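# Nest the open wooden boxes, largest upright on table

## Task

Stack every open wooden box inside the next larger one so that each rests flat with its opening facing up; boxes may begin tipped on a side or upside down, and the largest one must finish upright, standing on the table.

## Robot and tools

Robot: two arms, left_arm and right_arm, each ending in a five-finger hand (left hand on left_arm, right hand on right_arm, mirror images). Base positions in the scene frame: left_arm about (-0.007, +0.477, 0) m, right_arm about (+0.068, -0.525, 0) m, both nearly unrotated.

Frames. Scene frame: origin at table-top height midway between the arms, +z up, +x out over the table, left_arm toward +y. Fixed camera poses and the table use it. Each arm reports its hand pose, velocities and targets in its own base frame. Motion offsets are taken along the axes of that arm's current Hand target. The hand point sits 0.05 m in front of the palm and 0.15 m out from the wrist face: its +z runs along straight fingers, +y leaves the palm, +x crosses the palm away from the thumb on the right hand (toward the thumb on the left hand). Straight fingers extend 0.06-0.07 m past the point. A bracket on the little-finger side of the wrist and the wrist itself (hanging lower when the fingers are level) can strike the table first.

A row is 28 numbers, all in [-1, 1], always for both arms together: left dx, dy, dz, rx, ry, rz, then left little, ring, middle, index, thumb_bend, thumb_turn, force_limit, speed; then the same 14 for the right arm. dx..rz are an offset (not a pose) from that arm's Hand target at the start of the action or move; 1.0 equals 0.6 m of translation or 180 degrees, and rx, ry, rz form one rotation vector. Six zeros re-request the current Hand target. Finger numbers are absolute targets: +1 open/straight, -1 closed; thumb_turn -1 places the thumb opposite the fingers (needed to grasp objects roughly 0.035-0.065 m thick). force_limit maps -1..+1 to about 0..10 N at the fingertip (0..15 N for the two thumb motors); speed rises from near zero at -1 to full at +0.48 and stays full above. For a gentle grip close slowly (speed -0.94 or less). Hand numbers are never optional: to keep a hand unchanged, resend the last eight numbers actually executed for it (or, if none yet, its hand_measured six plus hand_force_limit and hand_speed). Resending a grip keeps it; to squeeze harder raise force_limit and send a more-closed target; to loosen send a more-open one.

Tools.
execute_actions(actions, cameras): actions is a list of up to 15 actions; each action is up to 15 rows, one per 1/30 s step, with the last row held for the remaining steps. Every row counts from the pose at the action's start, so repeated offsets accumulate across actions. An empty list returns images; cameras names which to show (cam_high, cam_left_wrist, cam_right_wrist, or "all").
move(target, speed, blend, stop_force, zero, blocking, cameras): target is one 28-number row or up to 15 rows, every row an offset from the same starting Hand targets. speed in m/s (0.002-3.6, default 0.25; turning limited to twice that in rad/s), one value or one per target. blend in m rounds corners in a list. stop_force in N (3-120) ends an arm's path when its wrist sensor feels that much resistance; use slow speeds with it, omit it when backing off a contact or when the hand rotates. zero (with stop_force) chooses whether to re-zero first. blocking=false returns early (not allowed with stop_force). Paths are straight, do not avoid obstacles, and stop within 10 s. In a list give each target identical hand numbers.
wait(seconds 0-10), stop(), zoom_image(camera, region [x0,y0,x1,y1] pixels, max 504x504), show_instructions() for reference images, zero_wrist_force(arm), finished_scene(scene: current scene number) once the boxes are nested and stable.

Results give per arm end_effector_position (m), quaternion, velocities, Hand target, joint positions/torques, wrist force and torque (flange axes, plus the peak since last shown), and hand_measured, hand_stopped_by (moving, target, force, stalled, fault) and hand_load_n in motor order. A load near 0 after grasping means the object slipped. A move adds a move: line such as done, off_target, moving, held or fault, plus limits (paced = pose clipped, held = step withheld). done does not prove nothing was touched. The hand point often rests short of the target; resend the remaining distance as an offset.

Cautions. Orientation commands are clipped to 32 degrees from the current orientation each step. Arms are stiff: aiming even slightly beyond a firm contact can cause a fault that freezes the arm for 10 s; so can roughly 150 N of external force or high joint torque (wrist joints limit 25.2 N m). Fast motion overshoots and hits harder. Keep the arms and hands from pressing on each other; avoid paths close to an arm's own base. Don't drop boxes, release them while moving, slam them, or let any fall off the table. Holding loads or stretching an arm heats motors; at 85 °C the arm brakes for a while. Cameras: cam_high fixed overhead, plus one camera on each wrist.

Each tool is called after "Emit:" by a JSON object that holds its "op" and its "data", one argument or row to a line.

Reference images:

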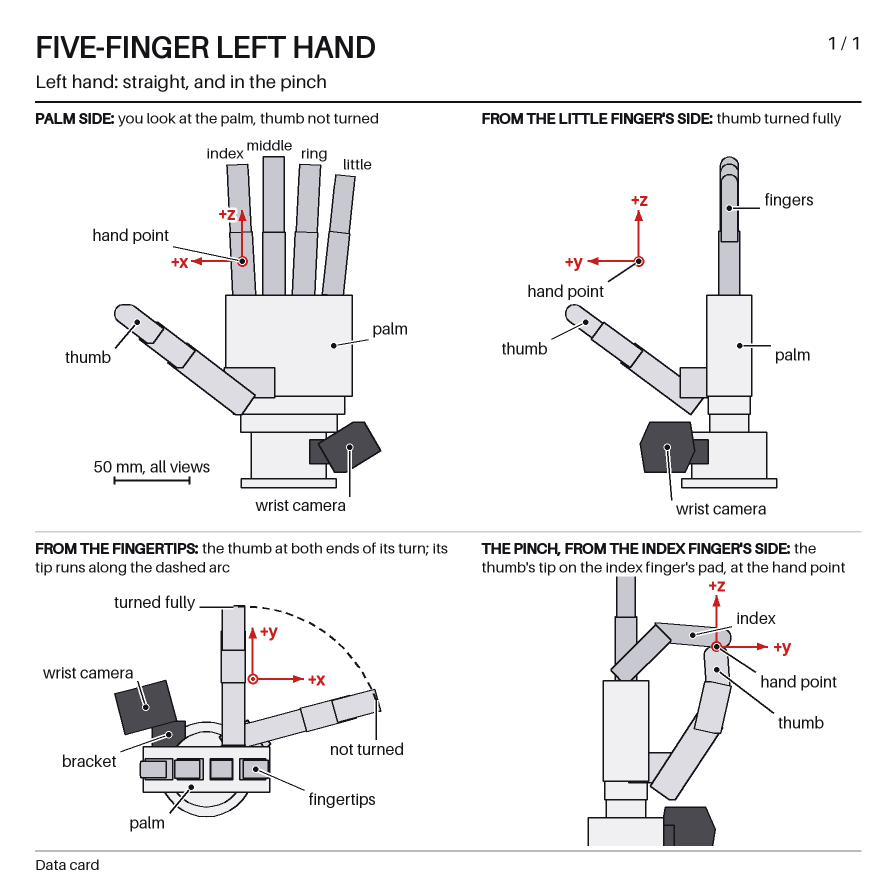

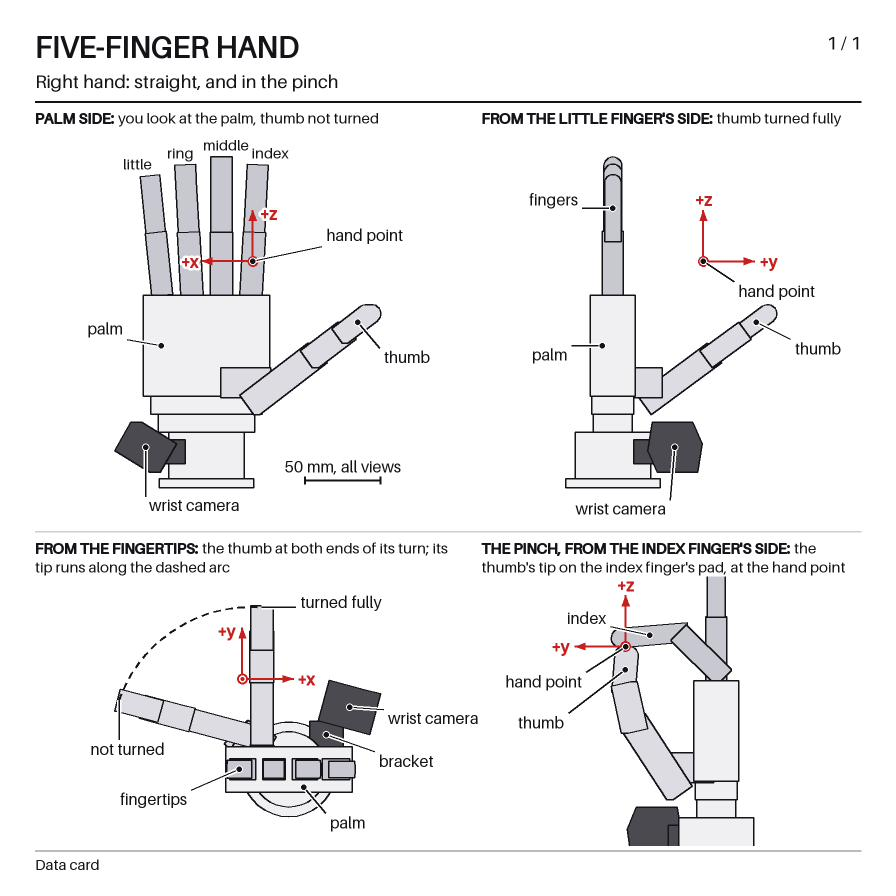

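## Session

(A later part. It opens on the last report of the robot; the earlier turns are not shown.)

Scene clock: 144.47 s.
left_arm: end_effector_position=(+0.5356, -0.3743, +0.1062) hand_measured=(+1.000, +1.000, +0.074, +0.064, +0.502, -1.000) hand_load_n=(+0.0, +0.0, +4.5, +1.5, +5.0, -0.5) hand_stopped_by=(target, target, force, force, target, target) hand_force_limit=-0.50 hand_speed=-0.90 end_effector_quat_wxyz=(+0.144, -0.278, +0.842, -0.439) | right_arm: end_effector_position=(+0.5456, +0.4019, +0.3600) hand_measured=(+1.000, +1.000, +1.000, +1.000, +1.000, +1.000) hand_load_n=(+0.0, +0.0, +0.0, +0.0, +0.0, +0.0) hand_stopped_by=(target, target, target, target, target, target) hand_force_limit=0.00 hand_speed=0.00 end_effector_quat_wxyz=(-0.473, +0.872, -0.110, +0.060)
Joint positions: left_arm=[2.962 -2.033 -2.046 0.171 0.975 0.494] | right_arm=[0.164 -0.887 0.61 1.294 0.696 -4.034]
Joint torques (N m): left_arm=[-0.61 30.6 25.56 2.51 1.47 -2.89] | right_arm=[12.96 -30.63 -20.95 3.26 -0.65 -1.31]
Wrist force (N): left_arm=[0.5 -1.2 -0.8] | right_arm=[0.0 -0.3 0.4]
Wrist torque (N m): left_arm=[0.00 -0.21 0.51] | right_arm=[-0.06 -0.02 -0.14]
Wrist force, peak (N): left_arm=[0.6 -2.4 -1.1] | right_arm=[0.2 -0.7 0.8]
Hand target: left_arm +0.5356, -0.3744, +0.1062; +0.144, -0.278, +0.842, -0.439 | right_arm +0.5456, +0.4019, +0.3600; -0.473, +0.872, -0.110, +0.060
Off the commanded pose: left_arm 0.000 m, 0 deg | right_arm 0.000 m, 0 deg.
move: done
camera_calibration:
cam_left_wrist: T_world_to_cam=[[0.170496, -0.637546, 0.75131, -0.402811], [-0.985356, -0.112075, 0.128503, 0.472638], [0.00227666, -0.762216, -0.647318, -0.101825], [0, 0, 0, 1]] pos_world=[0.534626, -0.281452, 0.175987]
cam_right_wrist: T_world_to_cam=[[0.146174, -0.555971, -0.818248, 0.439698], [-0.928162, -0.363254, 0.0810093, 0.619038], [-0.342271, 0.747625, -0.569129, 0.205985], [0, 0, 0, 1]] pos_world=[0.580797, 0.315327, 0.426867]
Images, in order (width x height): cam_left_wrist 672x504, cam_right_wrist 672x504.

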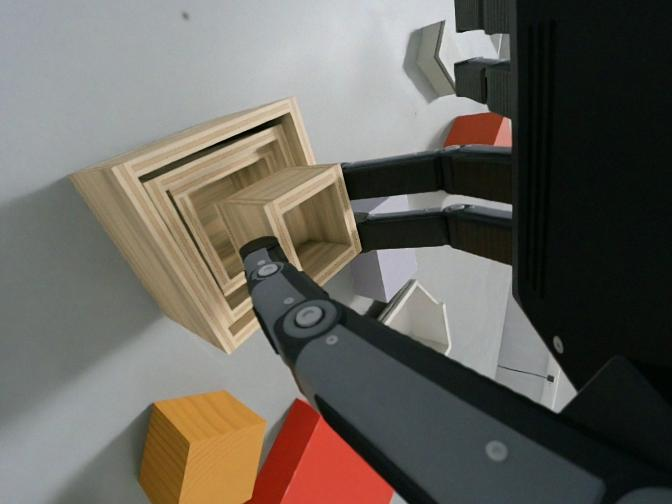

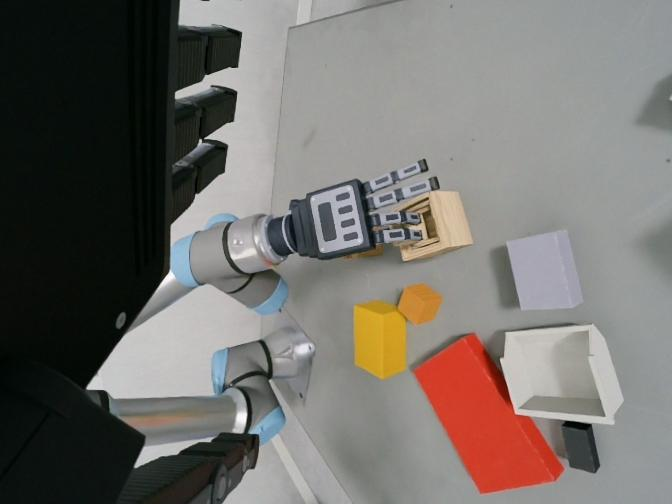

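Emit:
{"op": "zoom_image", "data": {
  "camera": "cam_right_wrist",
  "region": [400, 200, 445, 255]
}}

Emit:
{"op": "zoom_image", "data": {
  "camera": "cam_left_wrist",
  "region": [160, 140, 270, 300]
}}

Scaled by 9.164 from the camera's 672x504 image, which has a finer 960x720 frame.

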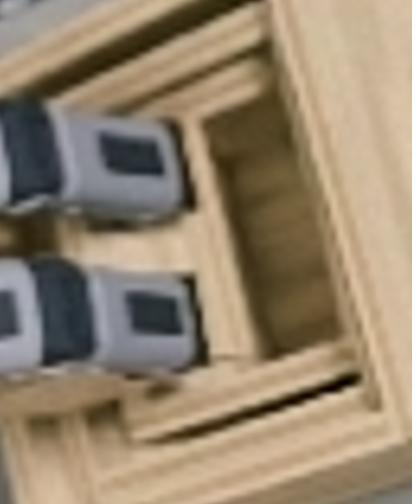

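Scaled by 3.150 from the camera's 672x504 image, which has a finer 960x720 frame.

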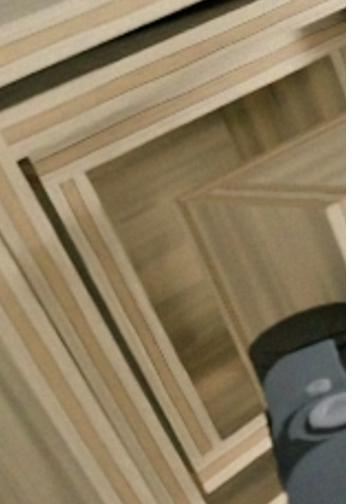

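Emit:
{"op": "move", "data": {
  "target": [-0.0043,0,0,0,0,0,1,1,-0.25,-0.25,0.5,-1,-0.5,-0.9, 0,0,0,0,0,0,1,1,1,1,1,1,0,0],
  "speed": 0.05
}}

Emit:
{"op": "move", "data": {
  "target": [0,0.03,0.021,0,0,0,1,1,-0.25,-0.25,0.5,-1,-0.5,-0.9, 0,0,0,0,0,0,1,1,1,1,1,1,0,0],
  "speed": 0.03,
  "stop_force": 3.5,
  "cameras": ["cam_left_wrist","cam_right_wrist"]
}}

Emit:
{"op": "zoom_image", "data": {
  "camera": "cam_left_wrist",
  "region": [100, 100, 400, 330]
}}

Emit:
{"op": "zoom_image", "data": {
  "camera": "cam_right_wrist",
  "region": [400, 200, 445, 255]
}}

Scene clock: 146.70 s.
left_arm: end_effector_position=(+0.5377, -0.3728, +0.1062) hand_measured=(+1.000, +1.000, +0.074, +0.064, +0.502, -1.000) hand_load_n=(+0.0, +0.0, +4.5, +2.0, +5.5, +0.0) hand_stopped_by=(target, target, force, force, target, target) hand_force_limit=-0.50 hand_speed=-0.90 end_effector_quat_wxyz=(+0.144, -0.278, +0.842, -0.439) | right_arm: end_effector_position=(+0.5456, +0.4019, +0.3600) hand_measured=(+1.000, +1.000, +1.000, +1.000, +1.000, +1.000) hand_load_n=(+0.0, +0.0, +0.0, +0.0, +0.0, +0.0) hand_stopped_by=(target, target, target, target, target, target) hand_force_limit=0.00 hand_speed=0.00 end_effector_quat_wxyz=(-0.473, +0.872, -0.110, +0.060)
Joint positions: left_arm=[2.966 -2.034 -2.042 0.168 0.972 0.497] | right_arm=[0.164 -0.887 0.61 1.294 0.696 -4.034]
Joint torques (N m): left_arm=[8.07 32.4 20.8 1.3 -1.9 1.67] | right_arm=[12.91 -30.76 -21.06 3.3 -0.62 -1.31]
Wrist force (N): left_arm=[0.7 -1.1 -0.5] | right_arm=[0.4 -0.2 0.5]
Wrist torque (N m): left_arm=[-0.01 -0.23 0.44] | right_arm=[-0.06 -0.10 -0.11]
Wrist force, peak (N): left_arm=[1.1 -1.5 -0.7] | right_arm=[0.4 -0.4 0.8]
Hand target: left_arm +0.5377, -0.3729, +0.1062; +0.144, -0.278, +0.842, -0.439 | right_arm +0.5456, +0.4019, +0.3600; -0.473, +0.872, -0.110, +0.060
Off the commanded pose: left_arm 0.000 m, 0 deg | right_arm 0.000 m, 0 deg.
move: done

Scene clock: 148.47 s.
left_arm: end_effector_position=(+0.5377, -0.3729, +0.0842) hand_measured=(+1.000, +1.000, +0.074, +0.064, +0.502, -1.000) hand_load_n=(+0.0, +0.0, +4.5, +2.0, +5.0, +0.0) hand_stopped_by=(target, target, force, force, target, target) hand_force_limit=-0.50 hand_speed=-0.90 end_effector_quat_wxyz=(+0.144, -0.278, +0.842, -0.439) | right_arm: end_effector_position=(+0.5456, +0.4019, +0.3600) hand_measured=(+1.000, +1.000, +1.000, +1.000, +1.000, +1.000) hand_load_n=(+0.0, +0.0, +0.0, +0.0, +0.0, -0.5) hand_stopped_by=(target, target, target, target, target, target) hand_force_limit=0.00 hand_speed=0.00 end_effector_quat_wxyz=(-0.473, +0.872, -0.110, +0.060)
Joint positions: left_arm=[2.966 -2.082 -2.05 0.224 0.972 0.497] | right_arm=[0.164 -0.887 0.61 1.294 0.696 -4.034]
Joint torques (N m): left_arm=[-8.31 44.4 22.57 0.52 1.29 -2.9] | right_arm=[13.17 -30.84 -21.25 3.23 -0.68 -1.28]
Wrist force (N): left_arm=[0.4 -1.2 -0.9] | right_arm=[0.1 -0.2 0.5]
Wrist torque (N m): left_arm=[0.02 -0.19 0.41] | right_arm=[-0.04 -0.05 -0.13]
Wrist force, peak (N): left_arm=[0.9 -1.6 -0.8] | right_arm=[0.4 -0.7 0.7]
Hand target: left_arm +0.5377, -0.3729, +0.0842; +0.144, -0.278, +0.842, -0.439 | right_arm +0.5456, +0.4019, +0.3600; -0.473, +0.872, -0.110, +0.060
Off the commanded pose: left_arm 0.000 m, 0 deg | right_arm 0.000 m, 0 deg.
move: done
camera_calibration:
cam_left_wrist: T_world_to_cam=[[0.170359, -0.637562, 0.751327, -0.385664], [-0.985379, -0.111987, 0.128398, 0.477646], [0.0022773, -0.762216, -0.647319, -0.115003], [0, 0, 0, 1]] pos_world=[0.536626, -0.280052, 0.153987]
cam_right_wrist: T_world_to_cam=[[0.146174, -0.555971, -0.818248, 0.439698], [-0.928162, -0.363254, 0.0810093, 0.619038], [-0.342271, 0.747625, -0.569129, 0.205985], [0, 0, 0, 1]] pos_world=[0.580797, 0.315327, 0.426867]
Images, in order (width x height): cam_left_wrist 672x504, cam_right_wrist 672x504.

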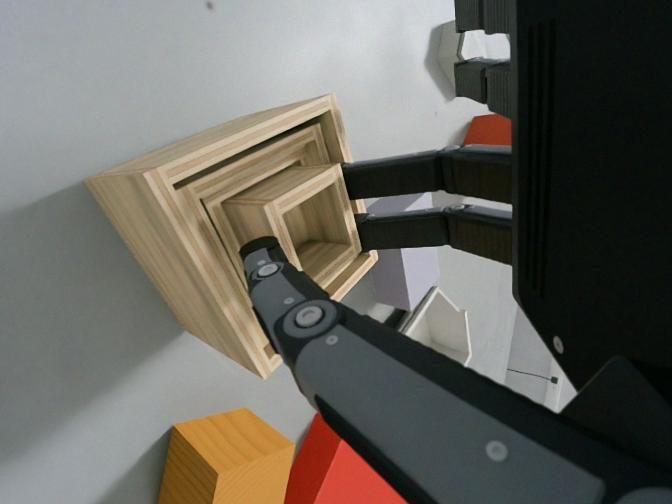

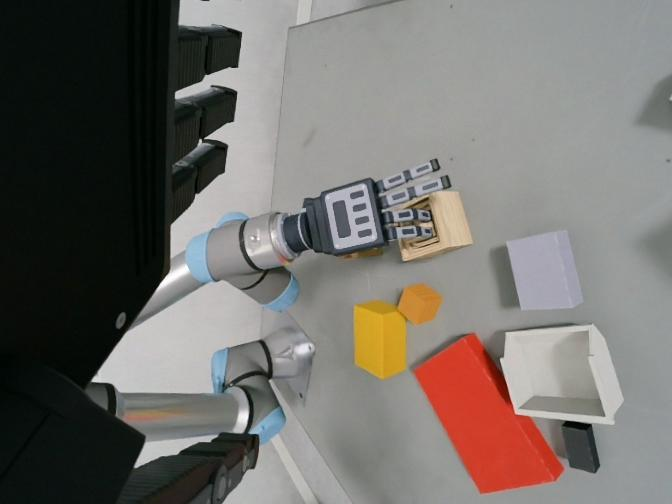

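Scaled by 1.680 from the camera's 672x504 image, which has a finer 960x720 frame.

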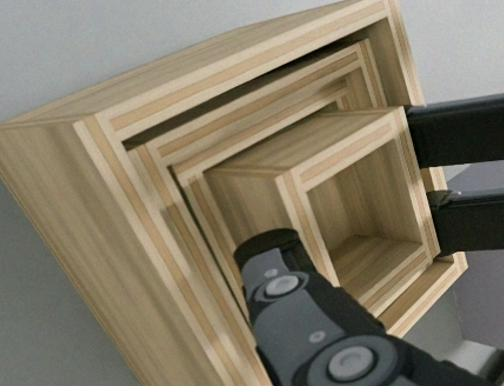

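Scaled by 9.164 from the camera's 672x504 image, which has a finer 960x720 frame.

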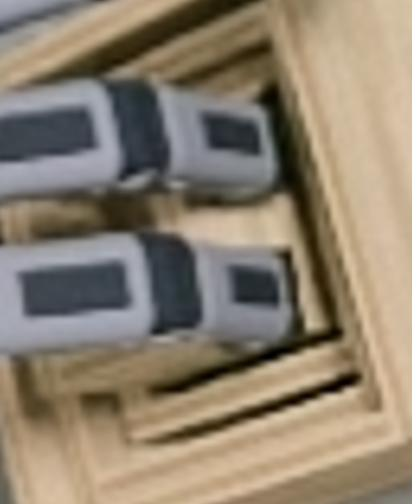

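Emit:
{"op": "move", "data": {
  "target": [0,0.0273,0.0191,0,0,0,1,1,-0.25,-0.25,0.5,-1,-0.5,-0.9, 0,0,0,0,0,0,1,1,1,1,1,1,0,0],
  "speed": 0.03,
  "stop_force": 3.5,
  "cameras": ["cam_left_wrist","cam_right_wrist"]
}}

Emit:
{"op": "zoom_image", "data": {
  "camera": "cam_left_wrist",
  "region": [100, 100, 400, 330]
}}

Emit:
{"op": "zoom_image", "data": {
  "camera": "cam_right_wrist",
  "region": [400, 200, 445, 255]
}}

Scene clock: 149.93 s.
left_arm: end_effector_position=(+0.5377, -0.3729, +0.0750) hand_measured=(+1.000, +1.000, +0.074, +0.064, +0.502, -1.000) hand_load_n=(+0.0, +0.0, +4.0, +1.5, +5.5, +0.0) hand_stopped_by=(target, target, force, force, target, target) hand_force_limit=-0.50 hand_speed=-0.90 end_effector_quat_wxyz=(+0.144, -0.278, +0.842, -0.439) | right_arm: end_effector_position=(+0.5456, +0.4019, +0.3600) hand_measured=(+1.000, +1.000, +1.000, +1.000, +1.000, +1.000) hand_load_n=(+0.0, +0.0, +0.0, +0.0, +0.0, +0.0) hand_stopped_by=(target, target, target, target, target, target) hand_force_limit=0.00 hand_speed=0.00 end_effector_quat_wxyz=(-0.473, +0.872, -0.110, +0.060)
Joint positions: left_arm=[2.966 -2.103 -2.053 0.247 0.972 0.497] | right_arm=[0.164 -0.887 0.61 1.294 0.696 -4.034]
Joint torques (N m): left_arm=[-5.13 28.21 21.35 2.64 1.28 -1.83] | right_arm=[12.84 -30.8 -20.84 3.29 -0.71 -1.28]
Wrist force (N): left_arm=[0.0 -5.1 -3.6] | right_arm=[0.2 -0.3 0.4]
Wrist torque (N m): left_arm=[0.07 -0.35 0.53] | right_arm=[-0.05 -0.06 -0.12]
Wrist force, peak (N): left_arm=[3.3 -22.3 -17.4] | right_arm=[0.3 -0.7 0.7]
Hand target: left_arm +0.5377, -0.3729, +0.0750; +0.144, -0.278, +0.842, -0.439 (not the last commanded pose) | right_arm +0.5456, +0.4019, +0.3600; -0.473, +0.872, -0.110, +0.060
Off the commanded pose: left_arm 0.011 m, 0 deg | right_arm 0.000 m, 0 deg.
move: contact (left_arm)
camera_calibration:
cam_left_wrist: T_world_to_cam=[[0.170358, -0.637575, 0.751316, -0.378753], [-0.98538, -0.111912, 0.128462, 0.47884], [0.00217731, -0.762216, -0.647319, -0.120905], [0, 0, 0, 1]] pos_world=[0.536626, -0.280051, 0.144787]
cam_right_wrist: T_world_to_cam=[[0.146174, -0.555971, -0.818248, 0.439698], [-0.928162, -0.363254, 0.0810093, 0.619038], [-0.342271, 0.747625, -0.569129, 0.205985], [0, 0, 0, 1]] pos_world=[0.580797, 0.315327, 0.426867]
Images, in order (width x height): cam_left_wrist 672x504, cam_right_wrist 672x504.

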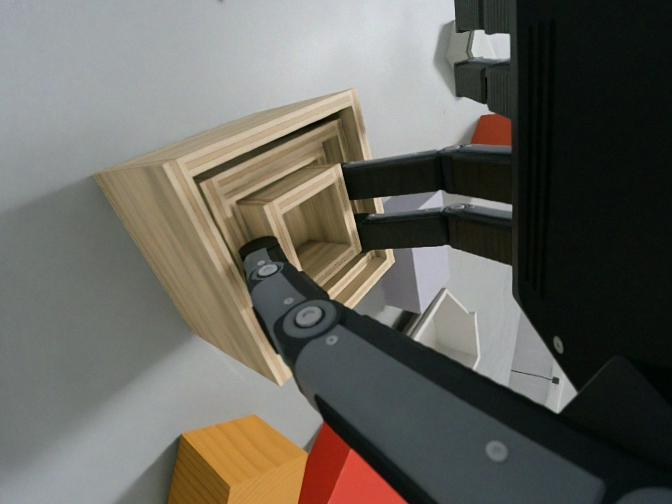

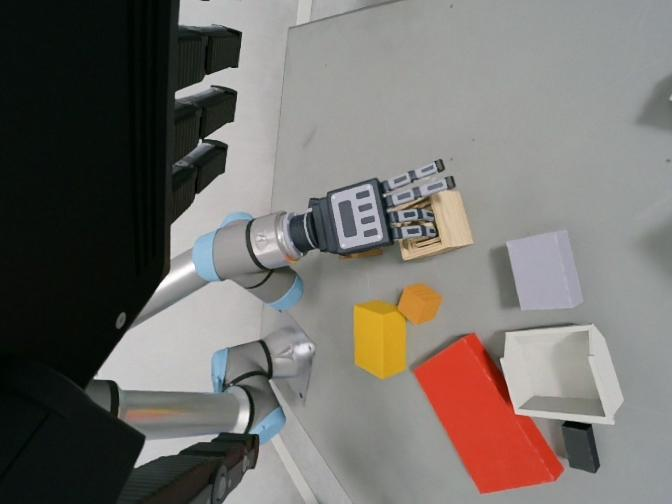

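Scaled by 1.680 from the camera's 672x504 image, which has a finer 960x720 frame.

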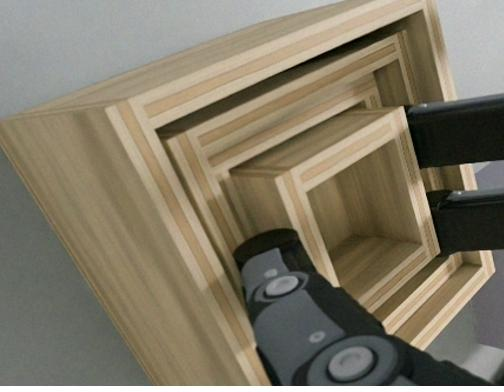

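Scaled by 9.164 from the camera's 672x504 image, which has a finer 960x720 frame.

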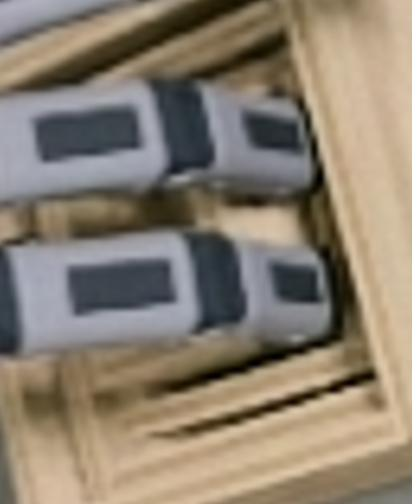

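Emit:
{"op": "move", "data": {
  "target": [0,-0.0027,-0.0019,0,0,0,1,1,-0.25,-0.25,0.5,-1,-0.5,-0.9, 0,0,0,0,0,0,1,1,1,1,1,1,0,0],
  "speed": 0.03
}}

Emit:
{"op": "move", "data": {
  "target": [0,0,0,0,0,0,1,1,0.15,0.15,0.5,-1,-0.5,-0.988, 0,0,0,0,0,0,1,1,1,1,1,1,0,0],
  "cameras": ["cam_left_wrist","cam_right_wrist"]
}}

Emit:
{"op": "zoom_image", "data": {
  "camera": "cam_left_wrist",
  "region": [100, 100, 400, 330]
}}

Scene clock: 151.03 s.
left_arm: end_effector_position=(+0.5377, -0.3729, +0.0770) hand_measured=(+1.000, +1.000, +0.074, +0.064, +0.502, -1.000) hand_load_n=(+0.0, +0.0, +4.5, +1.5, +5.5, -0.5) hand_stopped_by=(target, target, force, force, target, target) hand_force_limit=-0.50 hand_speed=-0.90 end_effector_quat_wxyz=(+0.144, -0.278, +0.842, -0.439) | right_arm: end_effector_position=(+0.5456, +0.4019, +0.3600) hand_measured=(+1.000, +1.000, +1.000, +1.000, +1.000, +1.000) hand_load_n=(+0.0, +0.0, +0.0, +0.0, +0.0, +0.0) hand_stopped_by=(target, target, target, target, target, target) hand_force_limit=0.00 hand_speed=0.00 end_effector_quat_wxyz=(-0.473, +0.872, -0.110, +0.060)
Joint positions: left_arm=[2.966 -2.098 -2.052 0.242 0.972 0.497] | right_arm=[0.164 -0.887 0.61 1.294 0.696 -4.034]
Joint torques (N m): left_arm=[0.2 36.39 23.84 1.91 1.08 -1.61] | right_arm=[13.09 -30.87 -20.78 3.27 -0.62 -1.31]
Wrist force (N): left_arm=[1.0 -1.1 -0.7] | right_arm=[0.2 0.0 0.5]
Wrist torque (N m): left_arm=[0.02 -0.27 0.45] | right_arm=[-0.02 -0.06 -0.12]
Wrist force, peak (N): left_arm=[0.0 -6.1 -4.6] | right_arm=[0.0 -0.3 0.9]
Hand target: left_arm +0.5377, -0.3729, +0.0770; +0.144, -0.278, +0.842, -0.439 | right_arm +0.5456, +0.4019, +0.3600; -0.473, +0.872, -0.110, +0.060
Off the commanded pose: left_arm 0.000 m, 0 deg | right_arm 0.000 m, 0 deg.
move: done

Scene clock: 153.53 s.
left_arm: end_effector_position=(+0.5377, -0.3729, +0.0770) hand_measured=(+1.000, +1.000, +0.150, +0.150, +0.500, -1.000) hand_load_n=(-0.5, +0.0, -3.5, +0.0, -3.0, -1.0) hand_stopped_by=(target, target, target, moving, target, target) hand_force_limit=-0.50 hand_speed=-0.99 end_effector_quat_wxyz=(+0.144, -0.278, +0.842, -0.439) | right_arm: end_effector_position=(+0.5456, +0.4019, +0.3600) hand_measured=(+1.000, +1.000, +1.000, +1.000, +1.000, +1.000) hand_load_n=(+0.0, +0.0, +0.0, +0.0, +0.0, +0.0) hand_stopped_by=(target, target, target, target, target, target) hand_force_limit=0.00 hand_speed=0.00 end_effector_quat_wxyz=(-0.473, +0.872, -0.110, +0.060)
Joint positions: left_arm=[2.966 -2.098 -2.052 0.242 0.972 0.497] | right_arm=[0.164 -0.887 0.61 1.294 0.696 -4.034]
Joint torques (N m): left_arm=[11.83 32 16.78 2.83 -0.27 -0.1] | right_arm=[13.08 -30.89 -20.98 3.33 -0.64 -1.34]
Wrist force (N): left_arm=[0.7 -0.6 -0.4] | right_arm=[0.0 -0.6 0.6]
Wrist torque (N m): left_arm=[-0.04 -0.21 0.42] | right_arm=[-0.11 -0.04 -0.15]
Wrist force, peak (N): left_arm=[1.0 -1.2 -1.7] | right_arm=[0.0 -0.3 0.9]
Hand target: left_arm +0.5377, -0.3729, +0.0770; +0.144, -0.278, +0.842, -0.439 | right_arm +0.5456, +0.4019, +0.3600; -0.473, +0.872, -0.110, +0.060
Off the commanded pose: left_arm 0.000 m, 0 deg | right_arm 0.000 m, 0 deg.
move: done
camera_calibration:
cam_left_wrist: T_world_to_cam=[[0.170359, -0.637562, 0.751327, -0.380271], [-0.985379, -0.111987, 0.128398, 0.478669], [0.0022773, -0.762216, -0.647319, -0.119664], [0, 0, 0, 1]] pos_world=[0.536726, -0.280052, 0.146787]
cam_right_wrist: T_world_to_cam=[[0.146174, -0.555971, -0.818248, 0.439698], [-0.928162, -0.363254, 0.0810093, 0.619038], [-0.342271, 0.747625, -0.569129, 0.205985], [0, 0, 0, 1]] pos_world=[0.580797, 0.315327, 0.426867]
Images, in order (width x height): cam_left_wrist 672x504, cam_right_wrist 672x504.

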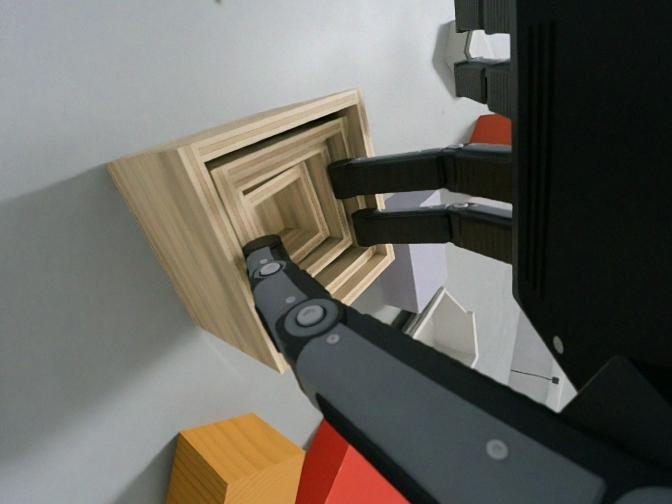

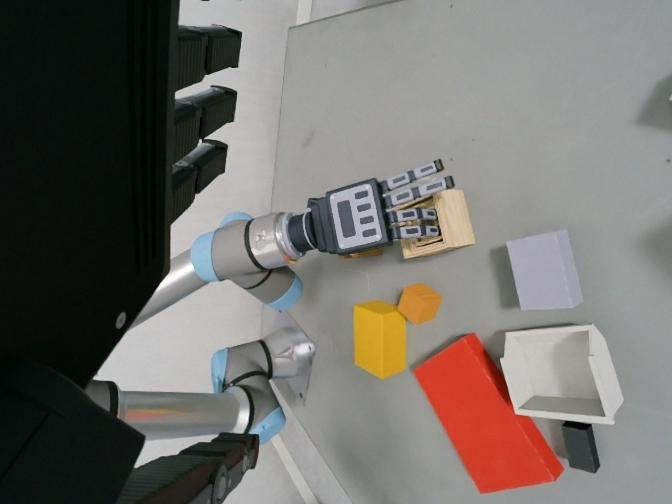

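Scaled by 1.680 from the camera's 672x504 image, which has a finer 960x720 frame.

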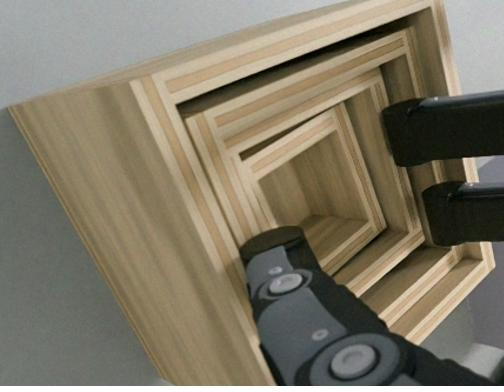

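Emit:
{"op": "move", "data": {
  "target": [0,0,0,0,0,0,1,1,0.04,0.04,0.5,-1,-0.5,-0.6, 0,0,0,0,0,0,1,1,1,1,1,1,0,0],
  "cameras": ["cam_left_wrist"]
}}

Scene clock: 154.37 s.
left_arm: end_effector_position=(+0.5377, -0.3729, +0.0770) hand_measured=(+1.000, +1.000, +0.040, +0.040, +0.500, -1.000) hand_load_n=(+0.0, +0.0, +0.0, +0.0, +0.0, +0.0) hand_stopped_by=(target, target, target, target, target, target) hand_force_limit=-0.50 hand_speed=-0.60 end_effector_quat_wxyz=(+0.144, -0.278, +0.842, -0.439) | right_arm: end_effector_position=(+0.5456, +0.4019, +0.3600) hand_measured=(+1.000, +1.000, +1.000, +1.000, +1.000, +1.000) hand_load_n=(+0.0, +0.0, +0.0, +0.0, +0.0, +0.0) hand_stopped_by=(target, target, target, target, target, target) hand_force_limit=0.00 hand_speed=0.00 end_effector_quat_wxyz=(-0.473, +0.872, -0.110, +0.060)
Joint positions: left_arm=[2.966 -2.098 -2.052 0.242 0.972 0.497] | right_arm=[0.164 -0.887 0.61 1.294 0.696 -4.034]
Joint torques (N m): left_arm=[11.65 31.91 14.83 2.84 -0.78 0.34] | right_arm=[12.67 -30.81 -21.48 3.29 -0.7 -1.31]
Wrist force (N): left_arm=[0.8 -1.2 -0.7] | right_arm=[0.1 -0.2 0.7]
Wrist torque (N m): left_arm=[0.01 -0.25 0.43] | right_arm=[-0.06 -0.06 -0.13]
Wrist force, peak (N): left_arm=[0.9 -1.5 -0.9] | right_arm=[0.1 -0.4 1.0]
Hand target: left_arm +0.5377, -0.3729, +0.0770; +0.144, -0.278, +0.842, -0.439 | right_arm +0.5456, +0.4019, +0.3600; -0.473, +0.872, -0.110, +0.060
Off the commanded pose: left_arm 0.000 m, 0 deg | right_arm 0.000 m, 0 deg.
move: done
camera_calibration:
cam_left_wrist: T_world_to_cam=[[0.170359, -0.637562, 0.751327, -0.380271], [-0.985379, -0.111987, 0.128398, 0.478669], [0.0022773, -0.762216, -0.647319, -0.119664], [0, 0, 0, 1]] pos_world=[0.536726, -0.280052, 0.146787]
Images, in order (width x height): cam_left_wrist 672x504.

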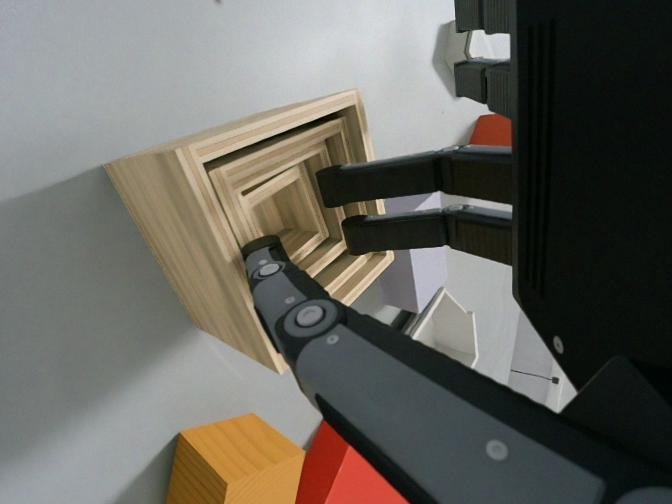

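Emit:
{"op": "move", "data": {
  "target": [
    [0,-0.0288,-0.0171,0,0,0,1,1,0.04,0.04,0.5,-1,-0.5,-0.6, 0,0,0,0,0,0,1,1,1,1,1,1,0,0],
    [0,-0.2335,-0.1605,0,0,0,1,1,0.04,0.04,0.5,-1,-0.5,-0.6, 0,0,0,0,0,0,1,1,1,1,1,1,0,0]
  ],
  "speed": [0.05,0.25],
  "blend": [0.005,0],
  "cameras": ["all"]
}}

Emit:
{"op": "zoom_image", "data": {
  "camera": "cam_left_wrist",
  "region": [40, 80, 280, 320]
}}

Emit:
{"op": "zoom_image", "data": {
  "camera": "cam_right_wrist",
  "region": [370, 170, 490, 280]
}}

Scene clock: 156.20 s.
left_arm: end_effector_position=(+0.5386, -0.3739, +0.2469) hand_measured=(+1.000, +1.000, +0.040, +0.040, +0.500, -1.000) hand_load_n=(+0.0, +0.0, +0.0, +0.0, +0.0, +0.5) hand_stopped_by=(target, target, target, target, target, target) hand_force_limit=-0.50 hand_speed=-0.60 end_effector_quat_wxyz=(+0.144, -0.278, +0.842, -0.439) | right_arm: end_effector_position=(+0.5456, +0.4019, +0.3600) hand_measured=(+1.000, +1.000, +1.000, +1.000, +1.000, +1.000) hand_load_n=(+0.0, +0.0, +0.0, +0.0, +0.0, -0.5) hand_stopped_by=(target, target, target, target, target, target) hand_force_limit=0.00 hand_speed=0.00 end_effector_quat_wxyz=(-0.473, +0.872, -0.110, +0.060)
Joint positions: left_arm=[2.964 -1.791 -1.914 -0.203 0.973 0.496] | right_arm=[0.164 -0.887 0.61 1.294 0.696 -4.034]
Joint torques (N m): left_arm=[12.51 37.19 27.55 0.3 -2.5 -0.65] | right_arm=[12.29 -31.19 -20.63 3.24 -0.77 -1.29]
Wrist force (N): left_arm=[0.9 -1.2 -0.8] | right_arm=[0.2 -0.4 0.4]
Wrist torque (N m): left_arm=[0.02 -0.26 0.43] | right_arm=[-0.07 -0.06 -0.13]
Wrist force, peak (N): left_arm=[0.6 -3.1 -2.1] | right_arm=[0.1 -0.3 0.9]
Hand target: left_arm +0.5386, -0.3739, +0.2470; +0.144, -0.278, +0.842, -0.439 | right_arm +0.5456, +0.4019, +0.3600; -0.473, +0.872, -0.110, +0.060
Off the commanded pose: left_arm 0.000 m, 0 deg | right_arm 0.000 m, 0 deg.
move: done
camera_calibration:
cam_left_wrist: T_world_to_cam=[[0.170296, -0.637631, 0.751283, -0.508684], [-0.98539, -0.111881, 0.128407, 0.457663], [0.00217817, -0.762174, -0.647368, -0.010368], [0, 0, 0, 1]] pos_world=[0.537626, -0.281051, 0.316687]
cam_right_wrist: T_world_to_cam=[[0.146174, -0.555971, -0.818248, 0.439698], [-0.928162, -0.363254, 0.0810093, 0.619038], [-0.342271, 0.747625, -0.569129, 0.205985], [0, 0, 0, 1]] pos_world=[0.580797, 0.315327, 0.426867]

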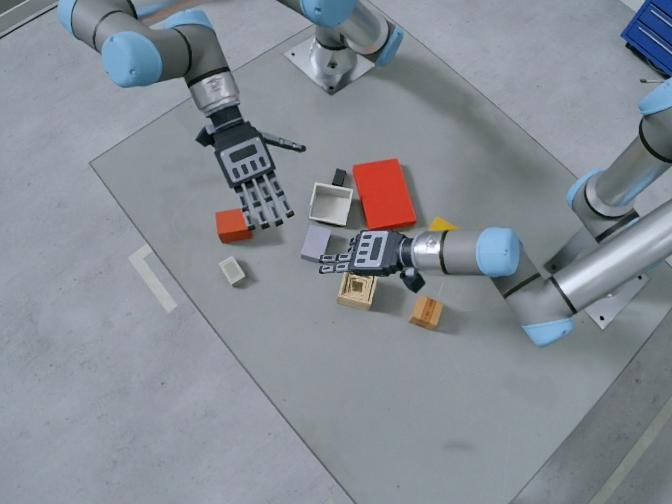

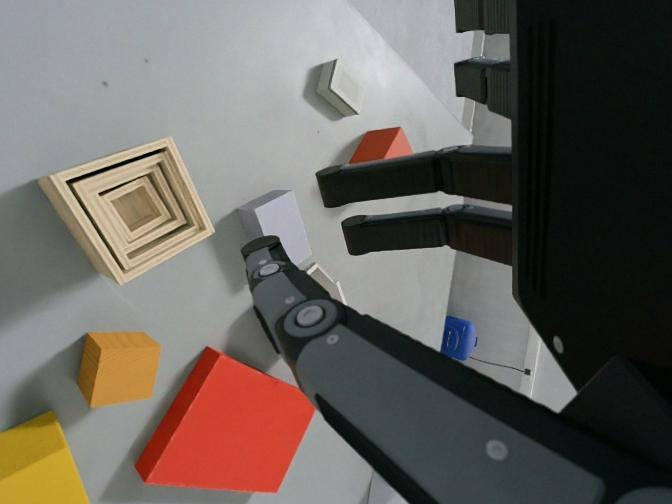

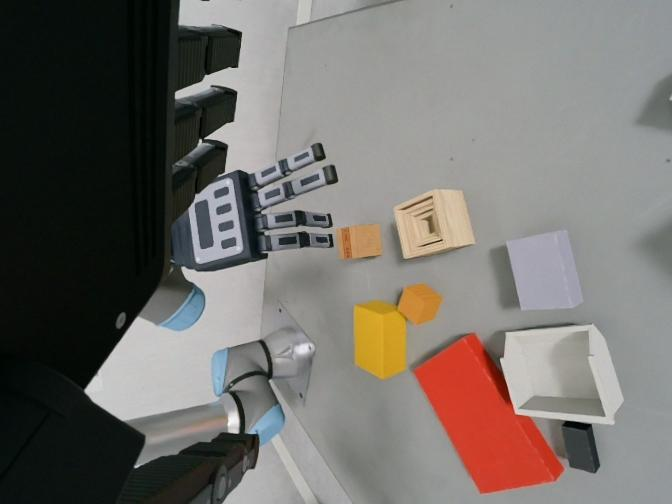

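Scaled by 2.100 from the camera's 672x504 image, which has a finer 960x720 frame.

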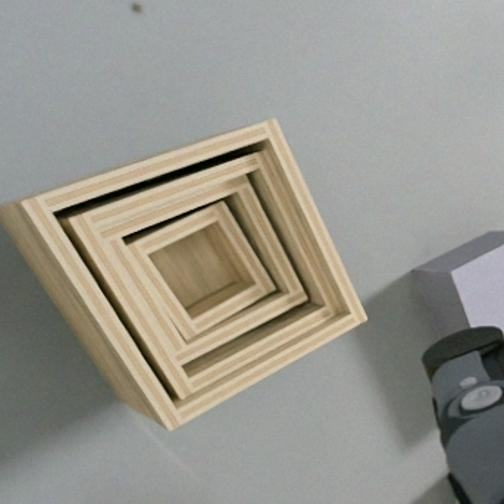

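Scaled by 4.200 from the camera's 672x504 image, which has a finer 960x720 frame.

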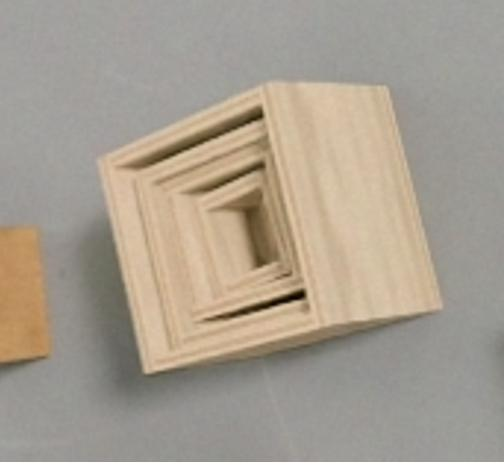

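Emit:
{"op": "finished_scene", "data": {
  "scene": 1
}}

The scene is finished: the task was done.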